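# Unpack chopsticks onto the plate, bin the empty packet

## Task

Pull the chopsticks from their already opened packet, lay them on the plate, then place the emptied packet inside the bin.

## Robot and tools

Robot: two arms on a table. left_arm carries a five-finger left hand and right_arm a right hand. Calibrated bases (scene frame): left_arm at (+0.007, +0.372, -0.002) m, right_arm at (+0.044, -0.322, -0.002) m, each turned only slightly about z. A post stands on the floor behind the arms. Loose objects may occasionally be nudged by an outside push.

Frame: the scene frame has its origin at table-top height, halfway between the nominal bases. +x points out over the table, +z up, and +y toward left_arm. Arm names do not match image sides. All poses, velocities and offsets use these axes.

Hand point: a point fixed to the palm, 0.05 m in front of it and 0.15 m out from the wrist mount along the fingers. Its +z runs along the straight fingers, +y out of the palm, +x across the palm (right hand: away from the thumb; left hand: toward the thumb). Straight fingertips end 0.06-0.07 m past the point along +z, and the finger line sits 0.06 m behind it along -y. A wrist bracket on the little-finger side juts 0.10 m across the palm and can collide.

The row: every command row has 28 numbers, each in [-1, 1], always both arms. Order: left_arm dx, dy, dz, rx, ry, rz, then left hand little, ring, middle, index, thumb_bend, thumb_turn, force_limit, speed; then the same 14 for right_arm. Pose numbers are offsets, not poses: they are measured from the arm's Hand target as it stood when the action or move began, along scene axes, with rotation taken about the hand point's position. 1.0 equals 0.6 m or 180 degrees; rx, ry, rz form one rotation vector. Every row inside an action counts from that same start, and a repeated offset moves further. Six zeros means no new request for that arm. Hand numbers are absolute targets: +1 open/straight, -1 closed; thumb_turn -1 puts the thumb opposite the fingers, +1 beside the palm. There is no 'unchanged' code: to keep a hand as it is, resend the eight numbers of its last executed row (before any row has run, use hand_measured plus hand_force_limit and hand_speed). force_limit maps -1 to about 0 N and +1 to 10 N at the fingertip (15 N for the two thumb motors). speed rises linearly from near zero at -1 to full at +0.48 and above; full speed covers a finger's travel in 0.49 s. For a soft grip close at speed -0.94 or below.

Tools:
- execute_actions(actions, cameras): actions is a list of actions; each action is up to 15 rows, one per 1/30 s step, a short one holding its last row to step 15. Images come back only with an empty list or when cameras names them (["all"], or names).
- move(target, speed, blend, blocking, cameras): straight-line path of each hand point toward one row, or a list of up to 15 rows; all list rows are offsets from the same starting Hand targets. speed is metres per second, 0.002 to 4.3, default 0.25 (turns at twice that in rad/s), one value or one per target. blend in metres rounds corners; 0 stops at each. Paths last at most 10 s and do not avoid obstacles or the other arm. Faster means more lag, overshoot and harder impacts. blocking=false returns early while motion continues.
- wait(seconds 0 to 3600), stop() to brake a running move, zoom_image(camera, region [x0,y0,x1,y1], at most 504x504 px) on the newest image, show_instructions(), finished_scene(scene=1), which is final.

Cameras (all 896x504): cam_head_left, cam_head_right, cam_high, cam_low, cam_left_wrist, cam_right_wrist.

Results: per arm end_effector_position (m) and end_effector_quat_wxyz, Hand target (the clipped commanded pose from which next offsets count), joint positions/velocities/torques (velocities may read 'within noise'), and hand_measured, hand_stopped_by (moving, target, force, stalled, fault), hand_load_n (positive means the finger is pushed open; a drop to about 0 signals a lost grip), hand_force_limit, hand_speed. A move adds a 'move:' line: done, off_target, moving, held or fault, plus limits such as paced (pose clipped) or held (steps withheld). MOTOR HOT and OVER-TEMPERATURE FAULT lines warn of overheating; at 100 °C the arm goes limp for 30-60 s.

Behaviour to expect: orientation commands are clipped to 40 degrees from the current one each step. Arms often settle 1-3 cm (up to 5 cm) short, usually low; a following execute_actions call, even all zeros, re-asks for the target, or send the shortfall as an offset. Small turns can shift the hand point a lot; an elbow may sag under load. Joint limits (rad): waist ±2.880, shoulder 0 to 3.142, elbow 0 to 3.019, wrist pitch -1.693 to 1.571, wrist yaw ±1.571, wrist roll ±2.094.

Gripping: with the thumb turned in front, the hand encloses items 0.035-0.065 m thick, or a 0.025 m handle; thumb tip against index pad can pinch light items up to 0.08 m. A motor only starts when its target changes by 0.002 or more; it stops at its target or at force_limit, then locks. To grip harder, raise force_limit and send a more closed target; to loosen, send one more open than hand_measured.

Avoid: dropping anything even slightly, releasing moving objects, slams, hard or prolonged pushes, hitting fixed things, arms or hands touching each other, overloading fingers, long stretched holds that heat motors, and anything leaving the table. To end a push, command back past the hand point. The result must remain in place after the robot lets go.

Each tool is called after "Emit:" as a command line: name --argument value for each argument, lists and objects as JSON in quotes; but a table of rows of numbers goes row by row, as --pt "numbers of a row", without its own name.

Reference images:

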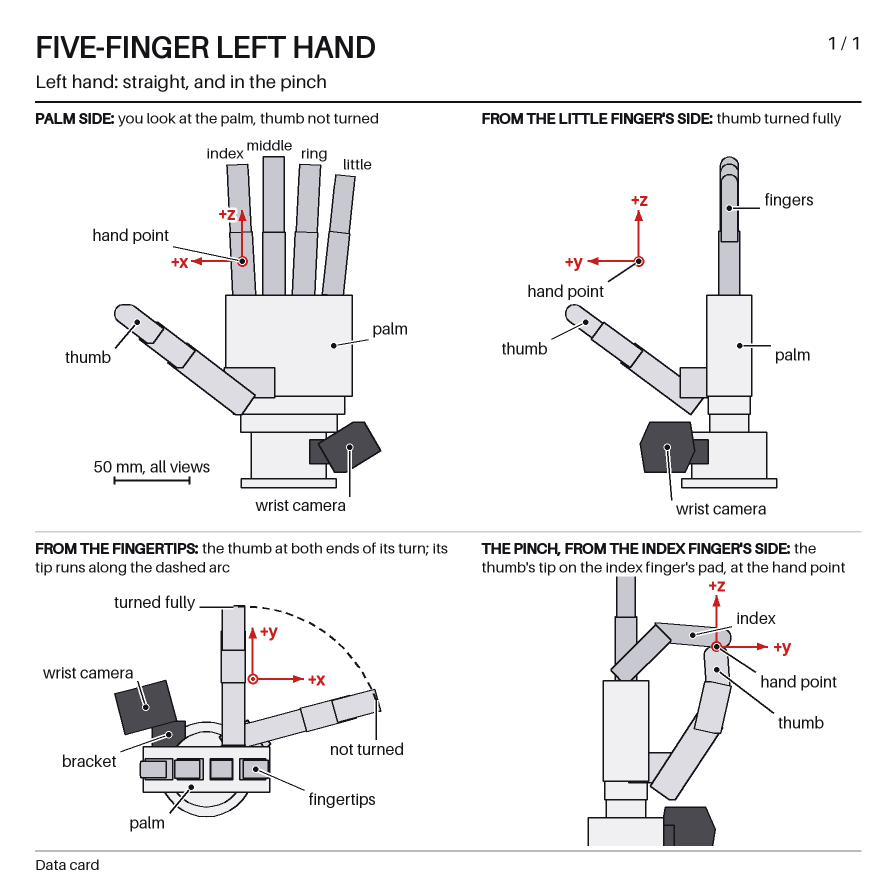

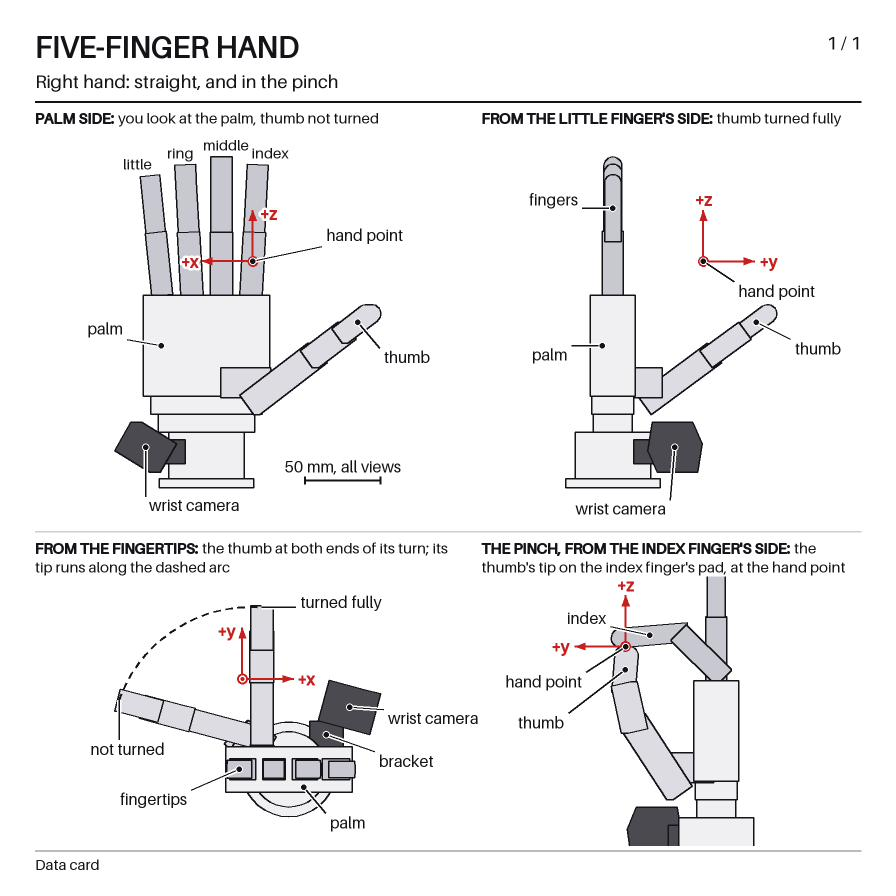

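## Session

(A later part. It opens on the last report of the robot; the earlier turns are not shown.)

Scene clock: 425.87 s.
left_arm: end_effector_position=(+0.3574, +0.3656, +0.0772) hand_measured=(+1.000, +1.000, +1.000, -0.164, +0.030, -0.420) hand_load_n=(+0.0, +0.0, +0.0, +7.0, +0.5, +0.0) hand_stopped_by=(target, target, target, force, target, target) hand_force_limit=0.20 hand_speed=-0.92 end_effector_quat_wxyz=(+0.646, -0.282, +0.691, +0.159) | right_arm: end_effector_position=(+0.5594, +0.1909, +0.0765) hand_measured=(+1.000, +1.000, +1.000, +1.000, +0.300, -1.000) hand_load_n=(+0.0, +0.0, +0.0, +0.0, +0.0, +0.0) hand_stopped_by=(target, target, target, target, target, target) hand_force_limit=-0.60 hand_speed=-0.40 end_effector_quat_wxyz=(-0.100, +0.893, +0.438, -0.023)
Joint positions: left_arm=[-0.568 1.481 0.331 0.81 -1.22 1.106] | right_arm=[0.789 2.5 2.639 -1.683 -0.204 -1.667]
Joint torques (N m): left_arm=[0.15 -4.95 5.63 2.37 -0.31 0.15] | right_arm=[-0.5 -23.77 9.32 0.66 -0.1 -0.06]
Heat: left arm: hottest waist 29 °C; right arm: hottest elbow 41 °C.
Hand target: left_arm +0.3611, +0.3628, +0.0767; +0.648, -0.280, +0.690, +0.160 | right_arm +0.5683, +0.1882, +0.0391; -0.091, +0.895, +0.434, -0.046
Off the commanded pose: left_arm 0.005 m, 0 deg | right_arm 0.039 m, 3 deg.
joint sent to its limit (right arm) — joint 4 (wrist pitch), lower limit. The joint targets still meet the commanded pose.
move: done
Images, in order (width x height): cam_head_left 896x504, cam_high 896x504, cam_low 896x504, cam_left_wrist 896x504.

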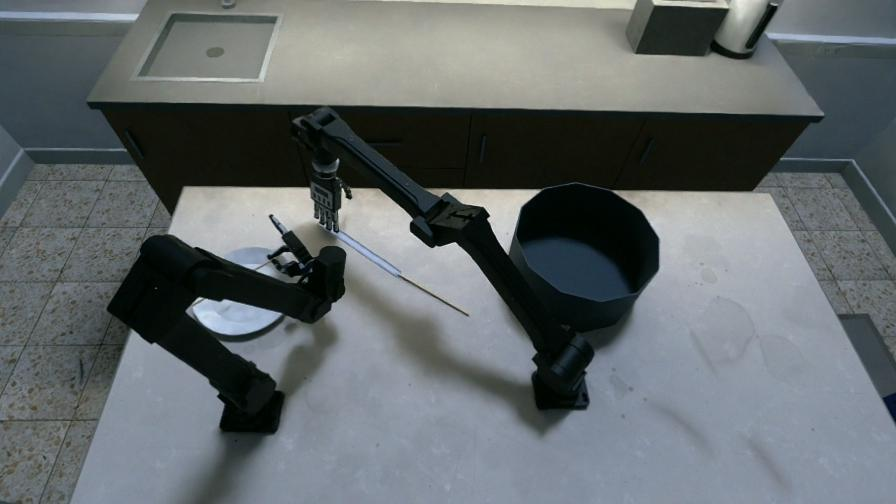

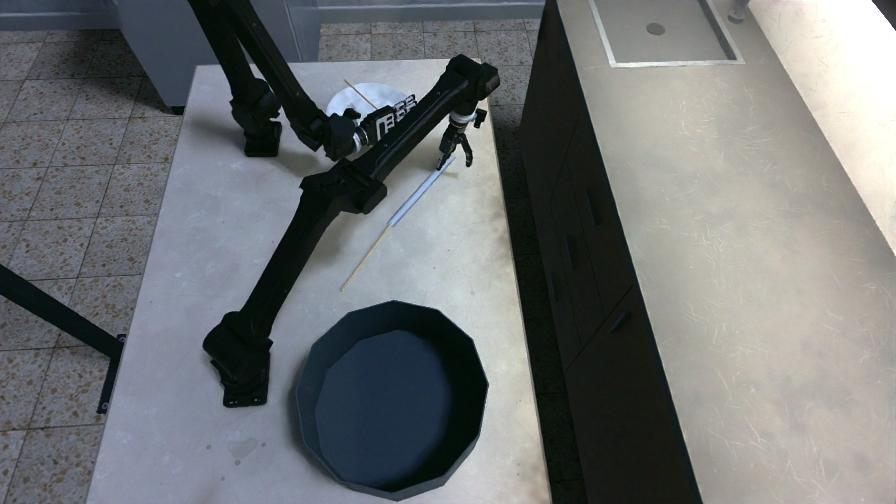

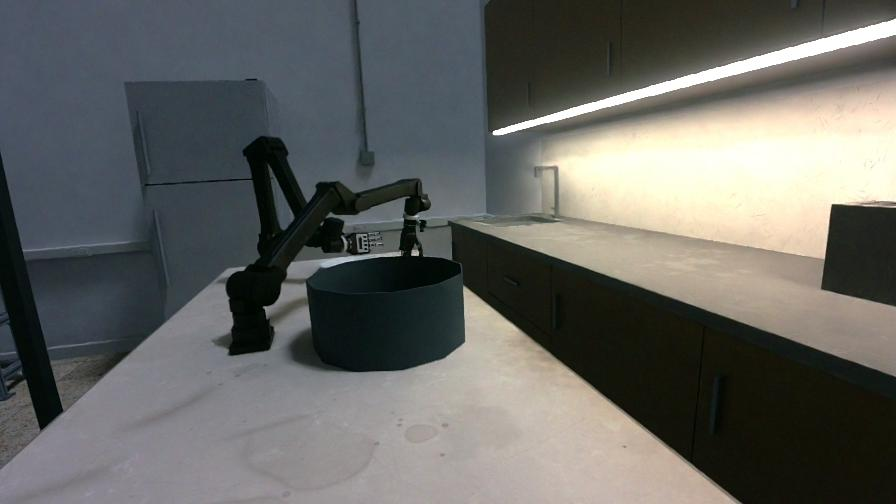

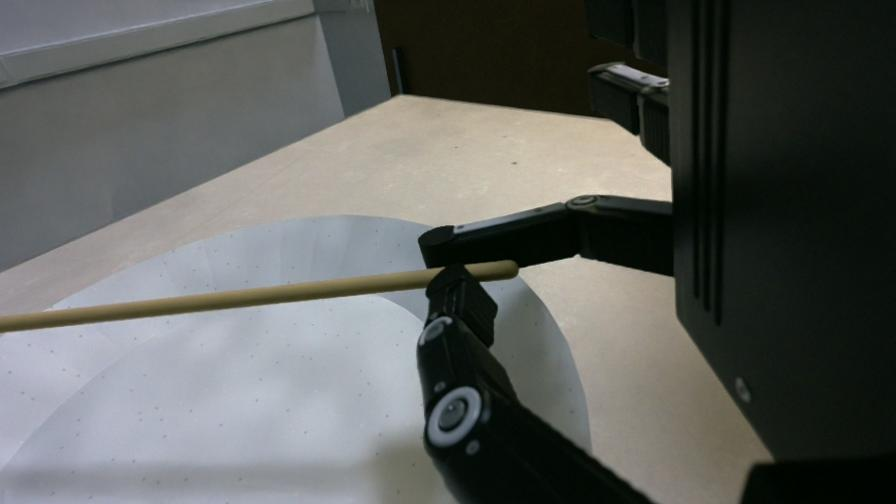

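Emit:
move --target '[0,0,-0.05,0,0,0,1,1,1,-0.26,0.03,-0.42,0.2,-0.92,0,0,0,0,0,0,1,1,1,1,0.3,-1,-0.6,-0.4]' --speed 0.06 --cameras '["cam_head_left","cam_left_wrist","cam_high"]'

Emit:
zoom_image --camera "cam_head_left" --region '[180, 220, 340, 350]'

Emit:
zoom_image --camera "cam_high" --region '[300, 50, 440, 170]'

Scene clock: 428.03 s.
left_arm: end_effector_position=(+0.3605, +0.3635, +0.0496) hand_measured=(+1.000, +1.000, +1.000, -0.164, +0.030, -0.420) hand_load_n=(+0.0, +0.0, +0.0, +7.0, +1.0, +0.0) hand_stopped_by=(target, target, target, force, target, target) hand_force_limit=0.20 hand_speed=-0.92 end_effector_quat_wxyz=(+0.648, -0.284, +0.689, +0.157) | right_arm: end_effector_position=(+0.5594, +0.1909, +0.0765) hand_measured=(+1.000, +1.000, +1.000, +1.000, +0.300, -1.000) hand_load_n=(+0.0, +0.0, +0.0, +0.0, +0.0, +0.0) hand_stopped_by=(target, target, target, target, target, target) hand_force_limit=-0.60 hand_speed=-0.40 end_effector_quat_wxyz=(-0.100, +0.893, +0.438, -0.023)
Joint positions: left_arm=[-0.568 1.63 0.331 0.969 -1.221 1.107] | right_arm=[0.789 2.5 2.639 -1.683 -0.204 -1.667]
Joint torques (N m): left_arm=[0.21 -6.01 4.01 2.37 -0.3 0.12] | right_arm=[-0.15 -23.65 9.44 0.4 -0.11 -0.02]
Heat: left arm: hottest waist 29 °C; right arm: hottest elbow 41 °C.
Hand target: left_arm +0.3611, +0.3628, +0.0468; +0.648, -0.280, +0.690, +0.160 | right_arm +0.5683, +0.1882, +0.0391; -0.091, +0.895, +0.434, -0.046
Off the commanded pose: left_arm 0.003 m, 1 deg | right_arm 0.039 m, 3 deg.
joint sent to its limit (right arm) — joint 4 (wrist pitch), lower limit. The joint targets still meet the commanded pose.
move: done
Images, in order (width x height): cam_head_left 896x504, cam_high 896x504, cam_left_wrist 896x504.

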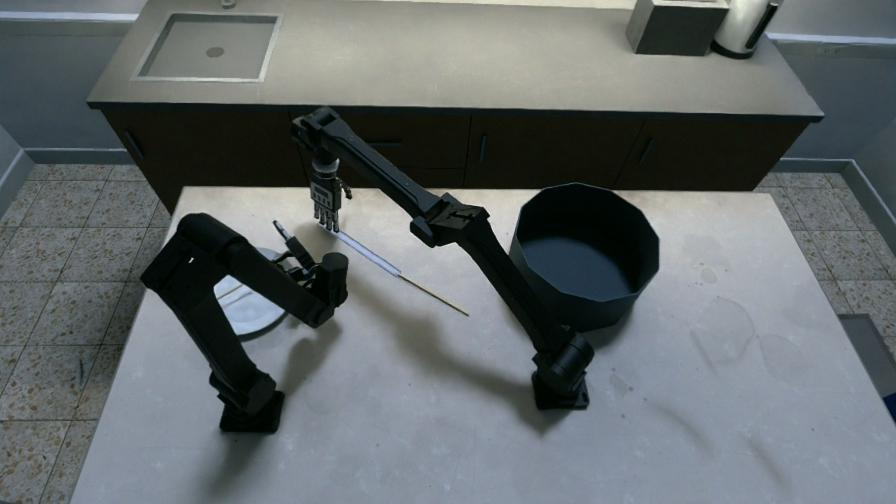

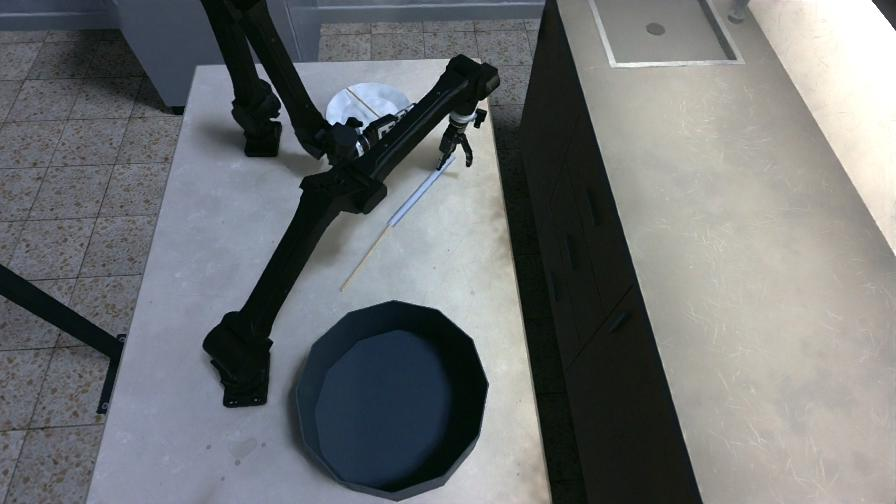

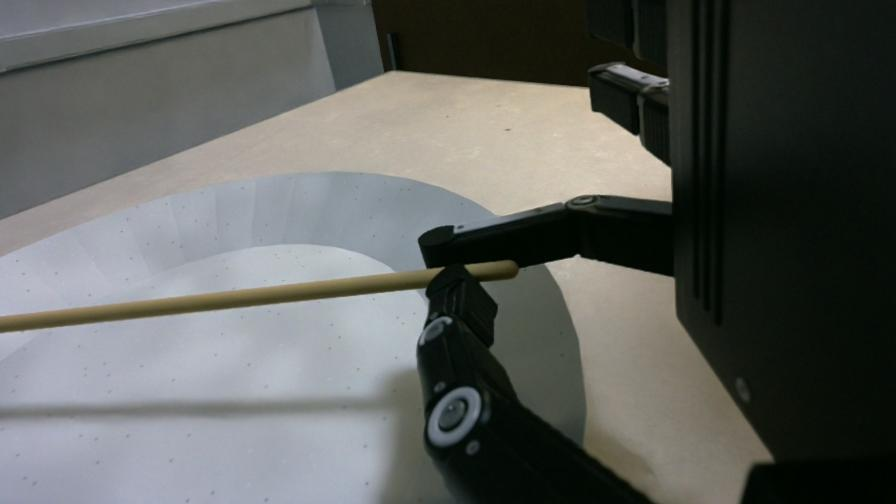

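Scaled by 3.150 from the camera's image (finer frame: 1280x720).

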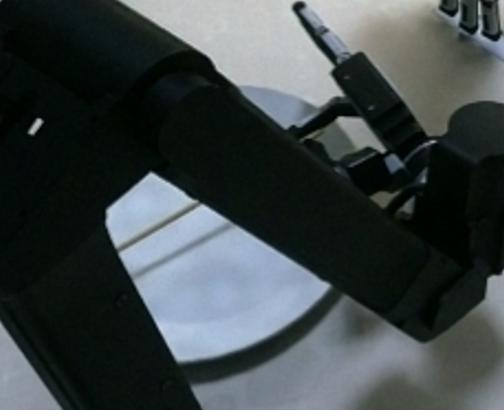

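Scaled by 3.600 from the camera's image (finer frame: 1280x720).

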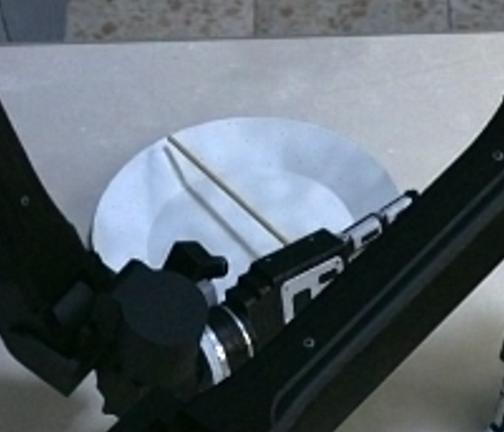

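Emit:
move --target '[0,0,-0.0267,0,0,0,1,1,1,-0.26,0.03,-0.42,0.2,-0.92,0,0,0,0,0,0,1,1,1,1,0.3,-1,-0.6,-0.4]' --speed 0.04 --cameras '["cam_left_wrist","cam_high"]'

Emit:
zoom_image --camera "cam_high" --region '[300, 50, 440, 170]'

Scene clock: 429.47 s.
left_arm: end_effector_position=(+0.3603, +0.3636, +0.0336) hand_measured=(+1.000, +1.000, +1.000, -0.164, +0.030, -0.420) hand_load_n=(+0.0, +0.0, +0.0, +7.0, +1.0, +0.0) hand_stopped_by=(target, target, target, force, target, target) hand_force_limit=0.20 hand_speed=-0.92 end_effector_quat_wxyz=(+0.648, -0.283, +0.689, +0.157) | right_arm: end_effector_position=(+0.5594, +0.1909, +0.0765) hand_measured=(+1.000, +1.000, +1.000, +1.000, +0.300, -1.000) hand_load_n=(+0.0, +0.0, +0.0, +0.0, +0.0, +0.0) hand_stopped_by=(target, target, target, target, target, target) hand_force_limit=-0.60 hand_speed=-0.40 end_effector_quat_wxyz=(-0.100, +0.893, +0.438, -0.023)
Joint positions: left_arm=[-0.568 1.713 0.331 1.051 -1.221 1.108] | right_arm=[0.789 2.5 2.639 -1.683 -0.204 -1.667]
Joint torques (N m): left_arm=[0.21 -6.48 3.47 2.4 -0.29 0.13] | right_arm=[-0.32 -24 9.54 0.53 -0.1 -0.05]
Heat: left arm: hottest waist 29 °C; right arm: hottest elbow 42 °C.
Hand target: left_arm +0.3611, +0.3628, +0.0308; +0.648, -0.280, +0.690, +0.160 | right_arm +0.5683, +0.1882, +0.0391; -0.091, +0.895, +0.434, -0.046
Off the commanded pose: left_arm 0.003 m, 0 deg | right_arm 0.039 m, 3 deg.
joint sent to its limit (right arm) — joint 4 (wrist pitch), lower limit. The joint targets still meet the commanded pose.
move: done
Images, in order (width x height): cam_high 896x504, cam_left_wrist 896x504.

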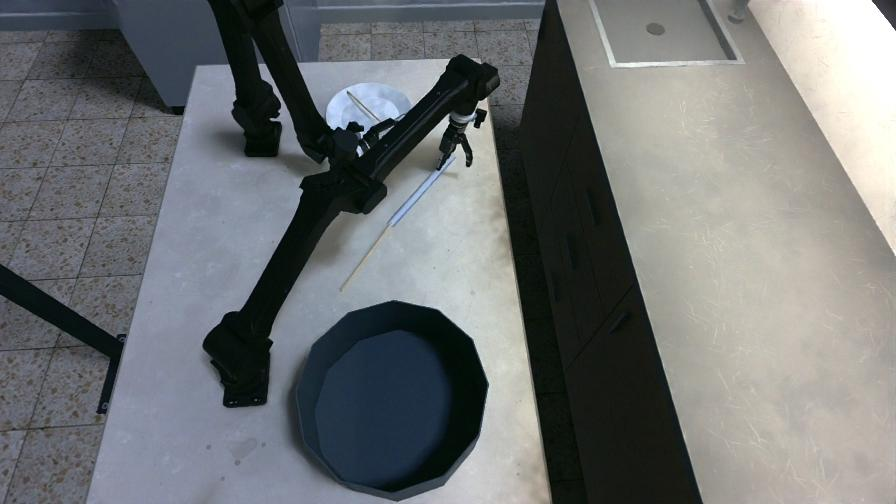

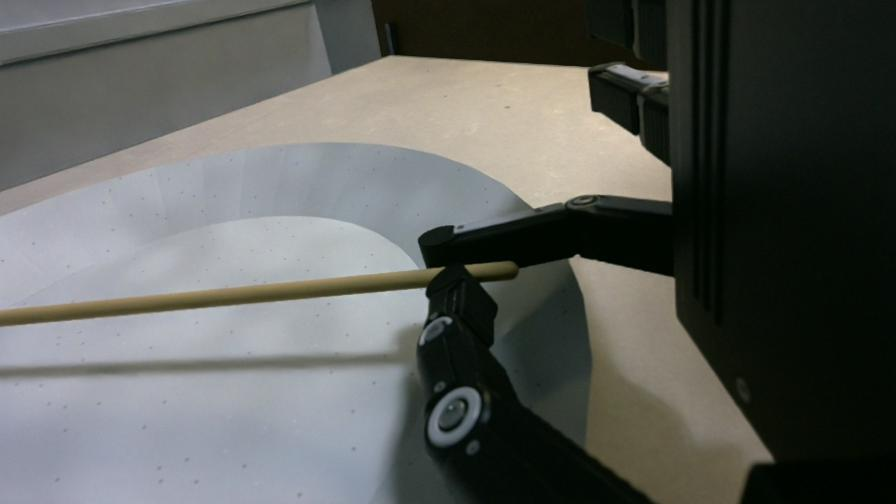

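Scaled by 3.600 from the camera's image (finer frame: 1280x720).

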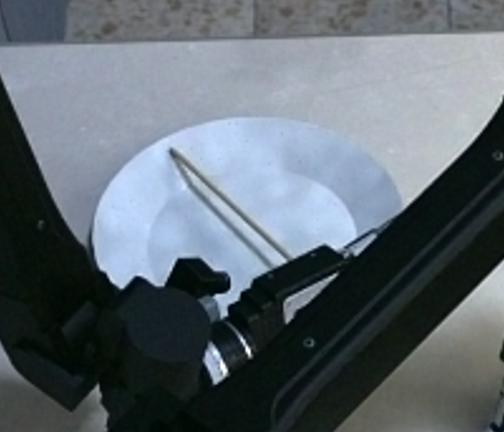

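Emit:
move --target '[0,0,-0.0167,0,0,0,1,1,1,-0.26,0.03,-0.42,0.2,-0.92,0,0,0,0,0,0,1,1,1,1,0.3,-1,-0.6,-0.4]' --speed 0.03 --cameras '["cam_left_wrist","cam_high"]'

Emit:
zoom_image --camera "cam_high" --region '[300, 50, 440, 170]'

Scene clock: 430.60 s.
left_arm: end_effector_position=(+0.3603, +0.3640, +0.0284) hand_measured=(+1.000, +1.000, +1.000, -0.164, +0.030, -0.420) hand_load_n=(+0.0, +0.0, +0.0, +7.0, +1.0, +0.5) hand_stopped_by=(target, target, target, force, target, target) hand_force_limit=0.20 hand_speed=-0.92 end_effector_quat_wxyz=(+0.651, -0.287, +0.685, +0.156) | right_arm: end_effector_position=(+0.5594, +0.1909, +0.0765) hand_measured=(+1.000, +1.000, +1.000, +1.000, +0.300, -1.000) hand_load_n=(+0.0, +0.0, +0.0, +0.0, +0.0, +0.0) hand_stopped_by=(target, target, target, target, target, target) hand_force_limit=-0.60 hand_speed=-0.40 end_effector_quat_wxyz=(-0.100, +0.893, +0.438, -0.023)
Joint positions: left_arm=[-0.568 1.752 0.331 1.11 -1.226 1.116] | right_arm=[0.789 2.5 2.639 -1.683 -0.204 -1.667]
Joint torques (N m): left_arm=[0.21 -5.48 3.33 1.91 -0.04 0.04] | right_arm=[-0.44 -23.71 9.44 0.36 -0.11 -0.06]
Heat: left arm: hottest waist 29 °C; right arm: hottest elbow 42 °C.
Hand target: left_arm +0.3611, +0.3628, +0.0207; +0.648, -0.280, +0.690, +0.160 | right_arm +0.5683, +0.1882, +0.0391; -0.091, +0.895, +0.434, -0.046
Off the commanded pose: left_arm 0.008 m, 1 deg | right_arm 0.039 m, 3 deg.
joint sent to its limit (right arm) — joint 4 (wrist pitch), lower limit. The joint targets still meet the commanded pose.
move: done
Images, in order (width x height): cam_high 896x504, cam_left_wrist 896x504.

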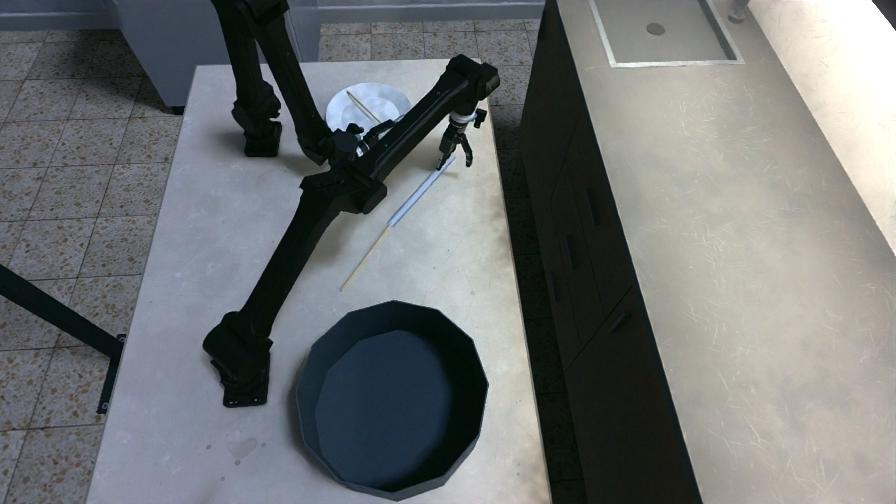

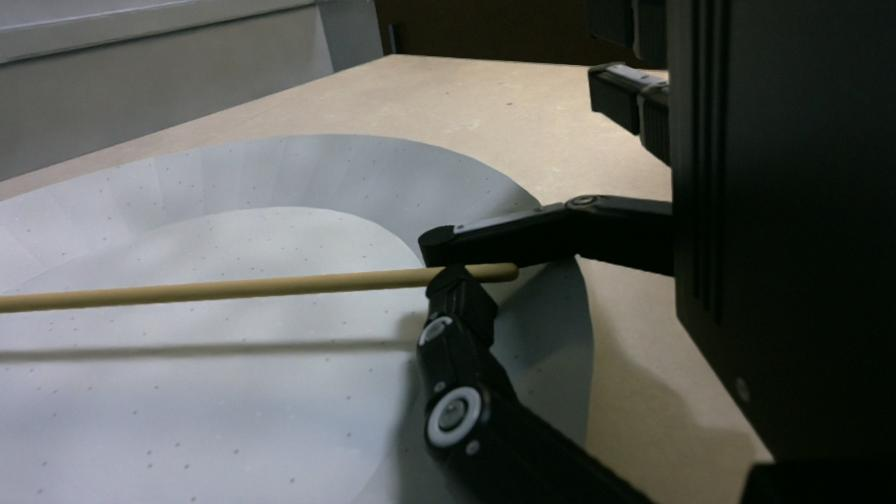

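Scaled by 3.600 from the camera's image (finer frame: 1280x720).

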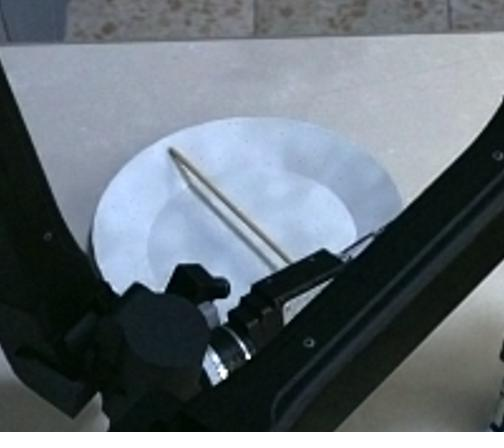

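Emit:
zoom_image --camera "cam_left_wrist" --region '[360, 200, 620, 400]'

Scaled by 1.938 from the camera's image (finer frame: 1280x720).

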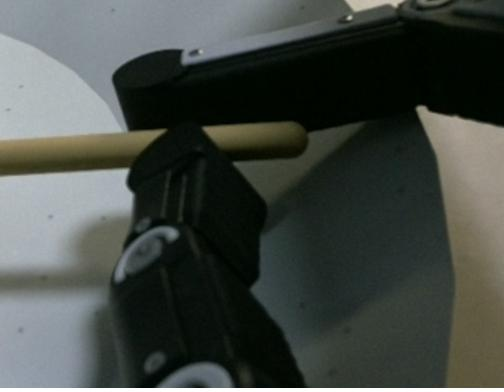

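Emit:
execute_actions --actions '[[[0,0,0,0,0,0,1,1,1,0.0,0.03,-0.42,0.2,-0.9,0,0,0,0,0,0,1,1,1,1,0.3,-1,-0.6,-0.4]]]' --cameras '["cam_left_wrist","cam_high"]'

Emit:
zoom_image --camera "cam_left_wrist" --region '[360, 200, 620, 400]'

Scene clock: 432.03 s.
left_arm: end_effector_position=(+0.3595, +0.3648, +0.0284) hand_measured=(+1.000, +1.000, +1.000, +0.000, +0.030, -0.420) hand_load_n=(+0.0, +0.0, +0.0, -0.5, +0.0, +0.0) hand_stopped_by=(target, target, target, target, target, target) hand_force_limit=0.20 hand_speed=-0.90 end_effector_quat_wxyz=(+0.651, -0.287, +0.685, +0.159) | right_arm: end_effector_position=(+0.5594, +0.1909, +0.0765) hand_measured=(+1.000, +1.000, +1.000, +1.000, +0.300, -1.000) hand_load_n=(+0.0, +0.0, +0.0, +0.0, +0.0, +0.0) hand_stopped_by=(target, target, target, target, target, target) hand_force_limit=-0.60 hand_speed=-0.40 end_effector_quat_wxyz=(-0.100, +0.893, +0.438, -0.023)
Joint positions: left_arm=[-0.568 1.754 0.331 1.111 -1.231 1.119] | right_arm=[0.789 2.5 2.639 -1.683 -0.204 -1.667]
Joint torques (N m): left_arm=[0.15 -5.71 3.29 1.92 0.14 0.04] | right_arm=[-1.03 -23.36 9.61 0.53 -0.11 -0.01]
Heat: left arm: hottest waist 29 °C; right arm: hottest elbow 42 °C.
Hand target: left_arm +0.3611, +0.3628, +0.0207; +0.648, -0.280, +0.690, +0.160 | right_arm +0.5683, +0.1882, +0.0391; -0.091, +0.895, +0.434, -0.046
Off the commanded pose: left_arm 0.008 m, 1 deg | right_arm 0.039 m, 3 deg.
joint sent to its limit (right arm) — joint 4 (wrist pitch), lower limit. The joint targets still meet the commanded pose.
Images, in order (width x height): cam_high 896x504, cam_left_wrist 896x504.

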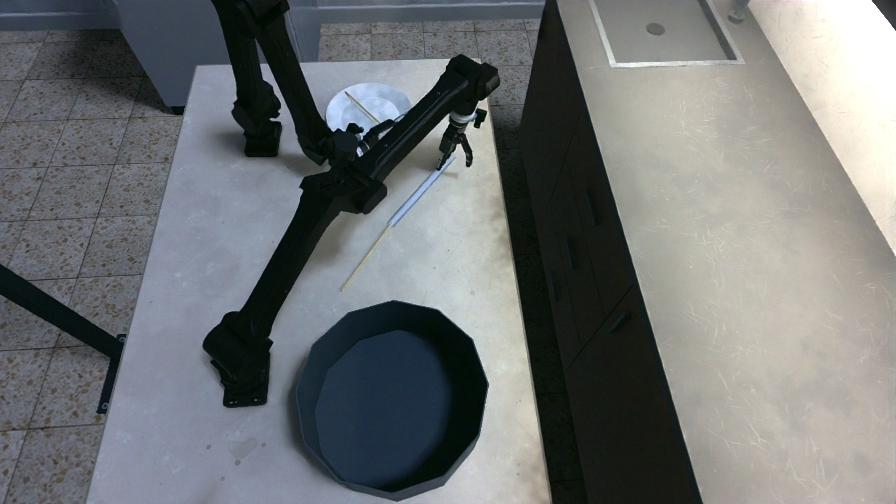

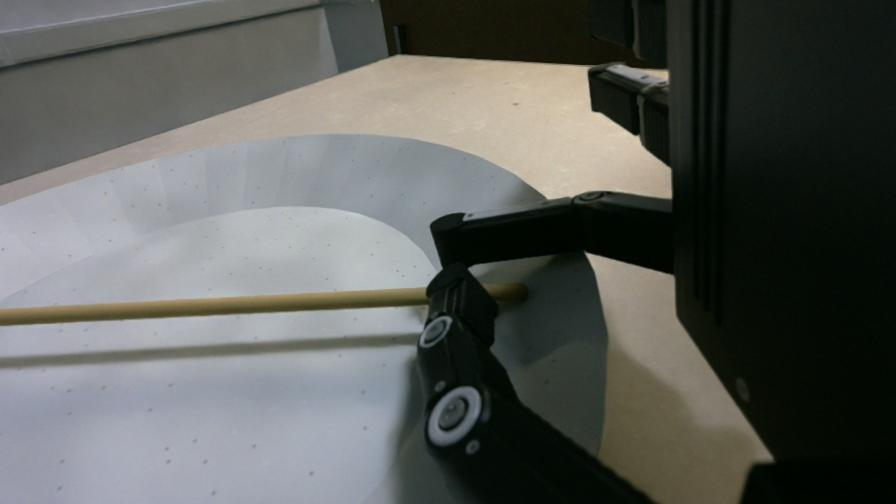

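Scaled by 1.938 from the camera's image (finer frame: 1280x720).

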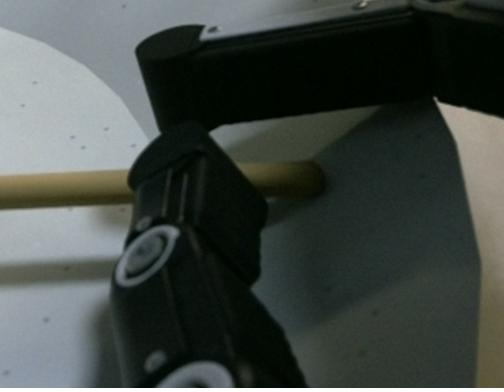

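Emit:
execute_actions --actions '[[[0,0,0,0,0,0,1,1,1,0.35,0.03,-0.42,0.2,-0.7,0,0,0,0,0,0,1,1,1,1,0.3,-1,-0.6,-0.4]]]'

Emit:
move --target '[-0.005,-0.008,0.04,0,0,0,1,1,1,0.35,0.03,-0.42,0.2,-0.7,0,0,0,0,0,0,1,1,1,1,0.3,-1,-0.6,-0.4]' --speed 0.05 --cameras '["cam_left_wrist","cam_high"]'

Scene clock: 433.00 s.
left_arm: end_effector_position=(+0.3584, +0.3658, +0.0284) hand_measured=(+1.000, +1.000, +1.000, +0.350, +0.030, -0.420) hand_load_n=(+0.0, +0.0, +0.0, -1.0, +0.0, +0.0) hand_stopped_by=(target, target, target, target, target, target) hand_force_limit=0.20 hand_speed=-0.70 end_effector_quat_wxyz=(+0.650, -0.287, +0.684, +0.163) | right_arm: end_effector_position=(+0.5594, +0.1909, +0.0765) hand_measured=(+1.000, +1.000, +1.000, +1.000, +0.300, -1.000) hand_load_n=(+0.0, +0.0, +0.0, -0.5, +0.0, +0.0) hand_stopped_by=(target, target, target, target, target, target) hand_force_limit=-0.60 hand_speed=-0.40 end_effector_quat_wxyz=(-0.100, +0.893, +0.438, -0.023)
Joint positions: left_arm=[-0.568 1.756 0.331 1.111 -1.237 1.122] | right_arm=[0.789 2.5 2.639 -1.683 -0.204 -1.667]
Joint torques (N m): left_arm=[0.15 -5.77 3.32 1.92 0.38 0.01] | right_arm=[-0.32 -23.53 9.22 0.58 -0.12 -0.07]
Heat: left arm: hottest waist 29 °C; right arm: hottest elbow 42 °C.
Hand target: left_arm +0.3610, +0.3628, +0.0207; +0.648, -0.280, +0.690, +0.160 | right_arm +0.5683, +0.1882, +0.0391; -0.091, +0.895, +0.434, -0.046
Off the commanded pose: left_arm 0.009 m, 1 deg | right_arm 0.039 m, 3 deg.
joint sent to its limit (right arm) — joint 4 (wrist pitch), lower limit. The joint targets still meet the commanded pose.

Scene clock: 434.27 s.
left_arm: end_effector_position=(+0.3570, +0.3617, +0.0423) hand_measured=(+1.000, +1.000, +1.000, +0.350, +0.030, -0.420) hand_load_n=(+0.0, +0.0, +0.0, +0.0, +0.0, +0.0) hand_stopped_by=(target, target, target, target, target, target) hand_force_limit=0.20 hand_speed=-0.70 end_effector_quat_wxyz=(+0.647, -0.278, +0.691, +0.166) | right_arm: end_effector_position=(+0.5594, +0.1909, +0.0765) hand_measured=(+1.000, +1.000, +1.000, +1.000, +0.300, -1.000) hand_load_n=(+0.0, +0.0, +0.0, +0.0, +0.0, +0.0) hand_stopped_by=(target, target, target, target, target, target) hand_force_limit=-0.60 hand_speed=-0.40 end_effector_quat_wxyz=(-0.100, +0.893, +0.438, -0.023)
Joint positions: left_arm=[-0.582 1.672 0.331 1 -1.239 1.116] | right_arm=[0.789 2.5 2.639 -1.683 -0.204 -1.667]
Joint torques (N m): left_arm=[-0.21 -8.94 3.81 0.83 -0.3 -0.05] | right_arm=[-0.44 -24.06 9.57 0.46 -0.16 -0.06]
Heat: left arm: hottest waist 29 °C; right arm: hottest elbow 42 °C.
Hand target: left_arm +0.3581, +0.3581, +0.0447; +0.648, -0.280, +0.690, +0.160 | right_arm +0.5683, +0.1882, +0.0391; -0.091, +0.895, +0.434, -0.046
Off the commanded pose: left_arm 0.005 m, 1 deg | right_arm 0.039 m, 3 deg.
joint sent to its limit (right arm) — joint 4 (wrist pitch), lower limit. The joint targets still meet the commanded pose.
move: done
Images, in order (width x height): cam_high 896x504, cam_left_wrist 896x504.

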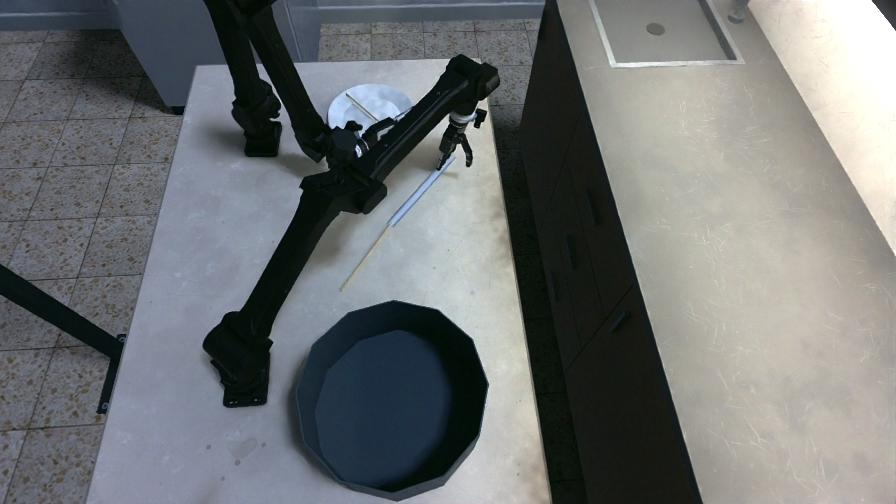

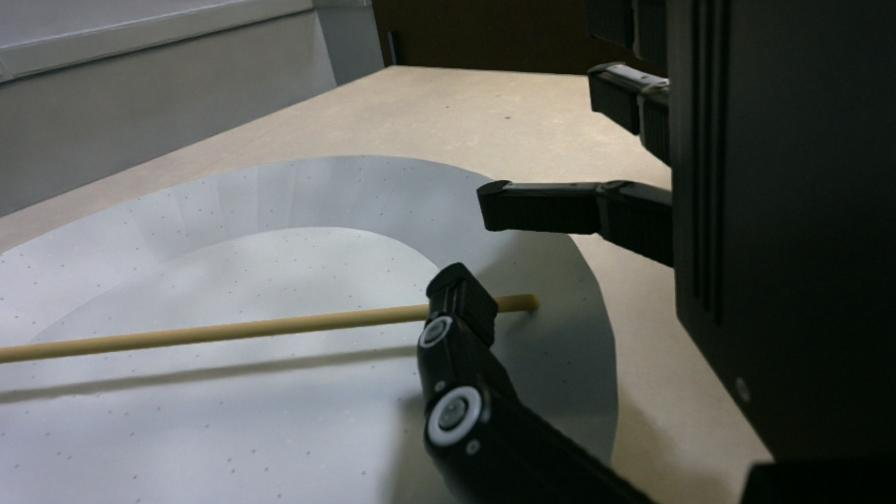

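Emit:
move --target '[0,0,0.18,0,0,0,1,1,1,0.35,0.03,-0.42,0.2,-0.7,0,0,0,0,0,0,1,1,1,1,0.3,-1,-0.6,-0.4]' --speed 0.12 --cameras '["cam_left_wrist"]'

Scene clock: 436.43 s.
left_arm: end_effector_position=(+0.3464, +0.3687, +0.1383) hand_measured=(+1.000, +1.000, +1.000, +0.350, +0.030, -0.420) hand_load_n=(-0.5, +0.0, +0.0, +0.0, +0.0, +0.0) hand_stopped_by=(target, target, target, target, target, target) hand_force_limit=0.20 hand_speed=-0.70 end_effector_quat_wxyz=(+0.640, -0.269, +0.697, +0.178) | right_arm: end_effector_position=(+0.5594, +0.1909, +0.0765) hand_measured=(+1.000, +1.000, +1.000, +1.000, +0.300, -1.000) hand_load_n=(+0.0, +0.0, +0.0, +0.0, +0.0, +0.0) hand_stopped_by=(target, target, target, target, target, target) hand_force_limit=-0.60 hand_speed=-0.40 end_effector_quat_wxyz=(-0.100, +0.893, +0.438, -0.023)
Joint positions: left_arm=[-0.584 1.199 0.37 0.453 -1.245 1.116] | right_arm=[0.789 2.5 2.639 -1.683 -0.204 -1.667]
Joint torques (N m): left_arm=[-0.03 -5.6 9.85 0.81 -0.14 -0.08] | right_arm=[0.32 -23.36 9.47 0.61 -0.17 -0.03]
Heat: left arm: hottest waist 29 °C; right arm: hottest elbow 42 °C.
Hand target: left_arm +0.3580, +0.3581, +0.1527; +0.648, -0.280, +0.690, +0.160 | right_arm +0.5683, +0.1882, +0.0391; -0.091, +0.895, +0.434, -0.046
Off the commanded pose: left_arm 0.021 m, 3 deg | right_arm 0.039 m, 3 deg.
joint sent to its limit (right arm) — joint 4 (wrist pitch), lower limit. The joint targets still meet the commanded pose.
move: off_target (left_arm)

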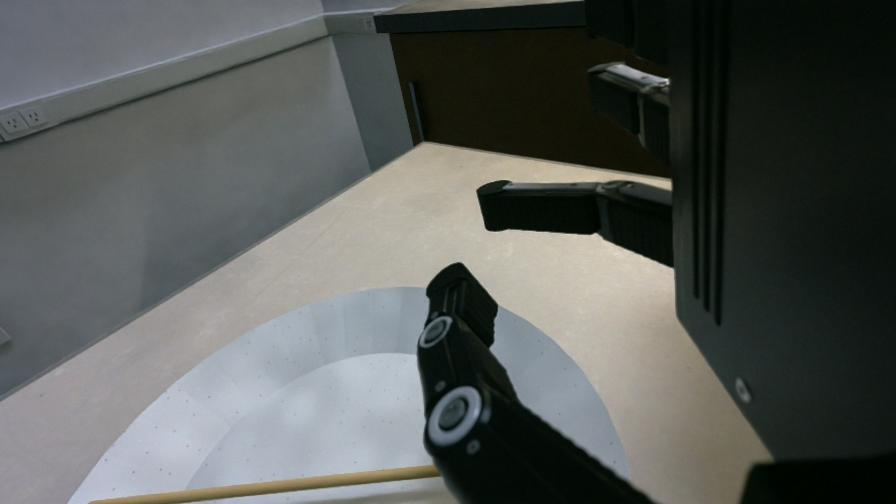

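Emit:
move --pt "-0.2567 -0.5752 0 0 0 -0.3889 1 1 1 0.3 0.03 -0.42 0.2 -0.7 0 0 0 0 0 0 1 1 1 1 0.3 -1 -0.6 -0.4" --pt "-0.1992 -0.7488 -0.1545 0 0 -0.3889 1 1 1 0.3 0.03 -0.42 0.2 -0.7 0 0 0 0 0 0 1 1 1 1 0.3 -1 -0.6 -0.4" --speed '[0.18,0.1]' --blend '[0.03,0]' --cameras '["cam_left_wrist","cam_head_left"]'

Scene clock: 442.77 s.
left_arm: end_effector_position=(+0.2333, -0.0795, +0.0576) hand_measured=(+1.000, +1.000, +1.000, +0.300, +0.030, -0.420) hand_load_n=(+0.0, +0.5, +0.0, +0.0, +0.0, +0.0) hand_stopped_by=(target, target, target, target, target, target) hand_force_limit=0.20 hand_speed=-0.70 end_effector_quat_wxyz=(+0.617, +0.173, +0.731, -0.235) | right_arm: end_effector_position=(+0.5594, +0.1909, +0.0765) hand_measured=(+1.000, +1.000, +1.000, +1.000, +0.300, -1.000) hand_load_n=(+0.0, +0.0, +0.0, +0.0, +0.0, +0.0) hand_stopped_by=(target, target, target, target, target, target) hand_force_limit=-0.60 hand_speed=-0.40 end_effector_quat_wxyz=(-0.100, +0.893, +0.438, -0.023)
Joint positions: left_arm=[-1.426 1.781 0.625 0.959 -0.863 1.289] | right_arm=[0.789 2.5 2.639 -1.683 -0.204 -1.667]
Joint torques (N m): left_arm=[0.91 -10.34 7.27 2.65 0.03 0.15] | right_arm=[-0.44 -23.65 9.37 0.51 -0.14 0]
Heat: left arm: hottest waist 29 °C; right arm: hottest elbow 42 °C.
Hand target: left_arm +0.2385, -0.0912, +0.0601; +0.623, +0.166, +0.726, -0.241 | right_arm +0.5683, +0.1882, +0.0391; -0.091, +0.895, +0.434, -0.046
Off the commanded pose: left_arm 0.013 m, 1 deg | right_arm 0.039 m, 3 deg.
joint sent to its limit (right arm) — joint 4 (wrist pitch), lower limit. The joint targets still meet the commanded pose.
move: off_target (left_arm)
Images, in order (width x height): cam_head_left 896x504, cam_left_wrist 896x504.

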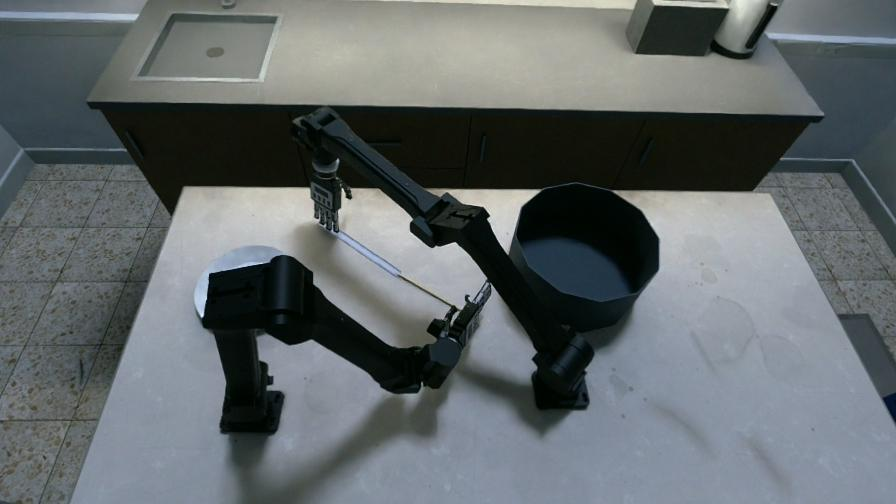

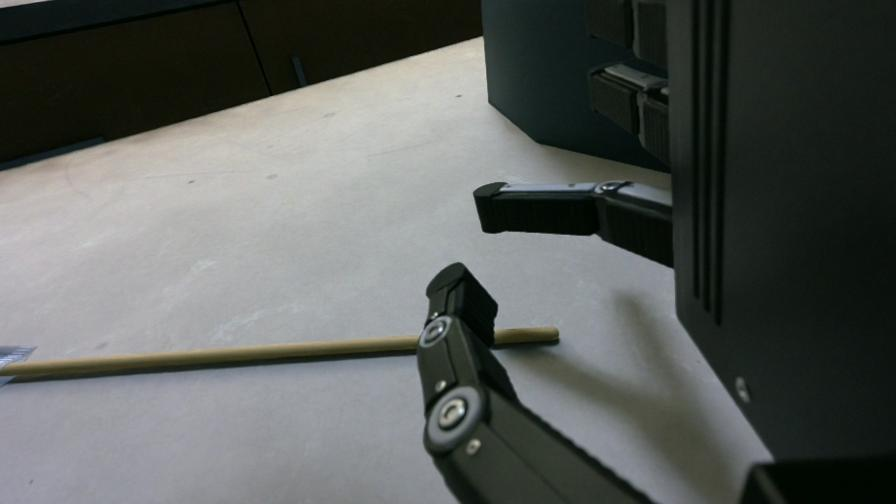

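Emit:
move --target '[0.0243,-0.008,-0.0435,0,0,0,1,1,1,0.3,0.03,-0.42,0.2,-0.7,0,0,0,0,0,0,1,1,1,1,0.3,-1,-0.6,-0.4]' --speed 0.08 --cameras '["cam_left_wrist"]'

Scene clock: 444.20 s.
left_arm: end_effector_position=(+0.2483, -0.0857, +0.0328) hand_measured=(+1.000, +1.000, +1.000, +0.300, +0.030, -0.420) hand_load_n=(+0.0, +0.0, +0.0, +0.0, +0.0, +0.0) hand_stopped_by=(target, target, target, target, target, target) hand_force_limit=0.20 hand_speed=-0.70 end_effector_quat_wxyz=(+0.617, +0.171, +0.731, -0.236) | right_arm: end_effector_position=(+0.5594, +0.1909, +0.0765) hand_measured=(+1.000, +1.000, +1.000, +1.000, +0.300, -1.000) hand_load_n=(+0.0, +0.0, +0.0, +0.0, +0.0, +0.0) hand_stopped_by=(target, target, target, target, target, target) hand_force_limit=-0.60 hand_speed=-0.40 end_effector_quat_wxyz=(-0.100, +0.893, +0.438, -0.023)
Joint positions: left_arm=[-1.391 1.876 0.649 1.039 -0.829 1.297] | right_arm=[0.789 2.5 2.639 -1.683 -0.204 -1.667]
Joint torques (N m): left_arm=[0.73 -11.16 6.56 2.73 0.05 0.11] | right_arm=[-0.26 -23.82 9.44 0.39 -0.11 -0.02]
Heat: left arm: hottest waist 29 °C; right arm: hottest elbow 42 °C.
Hand target: left_arm +0.2530, -0.0960, +0.0339; +0.623, +0.166, +0.726, -0.241 | right_arm +0.5683, +0.1882, +0.0391; -0.091, +0.895, +0.434, -0.046
Off the commanded pose: left_arm 0.011 m, 1 deg | right_arm 0.039 m, 3 deg.
joint sent to its limit (right arm) — joint 4 (wrist pitch), lower limit. The joint targets still meet the commanded pose.
move: off_target (left_arm)

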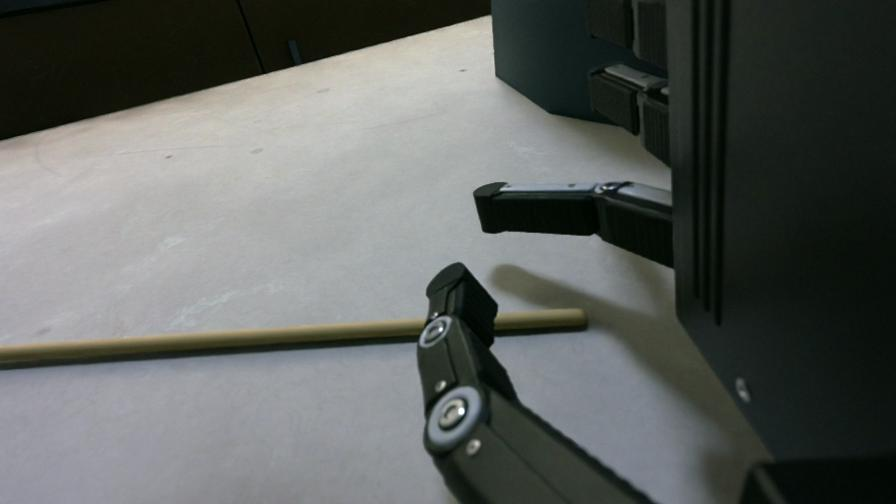

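Emit:
move --target '[-0.0125,-0.0038,-0.036,0,0,0,1,1,1,0.3,0.03,-0.42,0.2,-0.7,0,0,0,0,0,0,1,1,1,1,0.3,-1,-0.6,-0.4]' --speed 0.05 --cameras '["cam_left_wrist"]'

Emit:
zoom_image --camera "cam_left_wrist" --region '[360, 180, 600, 340]'

Scene clock: 445.53 s.
left_arm: end_effector_position=(+0.2484, -0.0875, +0.0175) hand_measured=(+1.000, +1.000, +1.000, +0.300, +0.030, -0.420) hand_load_n=(+0.0, +0.0, +0.0, -0.5, +0.0, +0.0) hand_stopped_by=(target, target, target, target, target, target) hand_force_limit=0.20 hand_speed=-0.70 end_effector_quat_wxyz=(+0.622, +0.165, +0.729, -0.235) | right_arm: end_effector_position=(+0.5594, +0.1909, +0.0765) hand_measured=(+1.000, +1.000, +1.000, +1.000, +0.300, -1.000) hand_load_n=(+0.0, +0.0, +0.5, +0.0, +0.0, +0.0) hand_stopped_by=(target, target, target, target, target, target) hand_force_limit=-0.60 hand_speed=-0.40 end_effector_quat_wxyz=(-0.100, +0.893, +0.438, -0.023)
Joint positions: left_arm=[-1.394 1.938 0.663 1.099 -0.845 1.299] | right_arm=[0.789 2.5 2.639 -1.683 -0.204 -1.667]
Joint torques (N m): left_arm=[-0.32 -10.87 5.94 2.65 -0.05 0.06] | right_arm=[-0.32 -23.3 9.39 0.46 -0.1 0.02]
Heat: left arm: hottest waist 29 °C; right arm: hottest elbow 42 °C.
Hand target: left_arm +0.2456, -0.0982, +0.0123; +0.623, +0.166, +0.726, -0.241 | right_arm +0.5683, +0.1882, +0.0391; -0.091, +0.895, +0.434, -0.046
Off the commanded pose: left_arm 0.012 m, 1 deg | right_arm 0.039 m, 3 deg.
joint sent to its limit (right arm) — joint 4 (wrist pitch), lower limit. The joint targets still meet the commanded pose.
move: off_target (left_arm)

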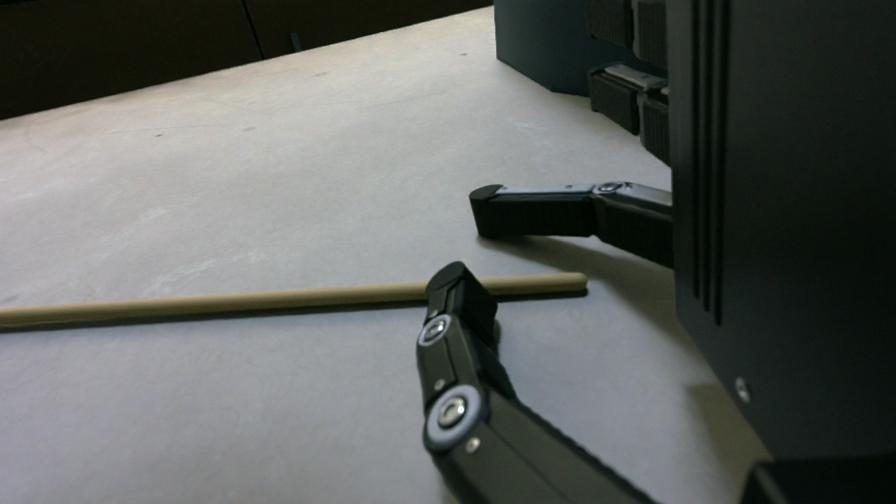

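Scaled by 2.100 from the camera's image (finer frame: 1280x720).

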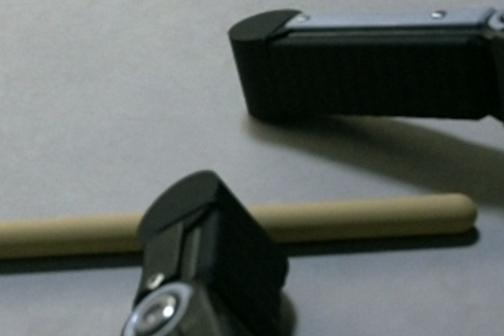

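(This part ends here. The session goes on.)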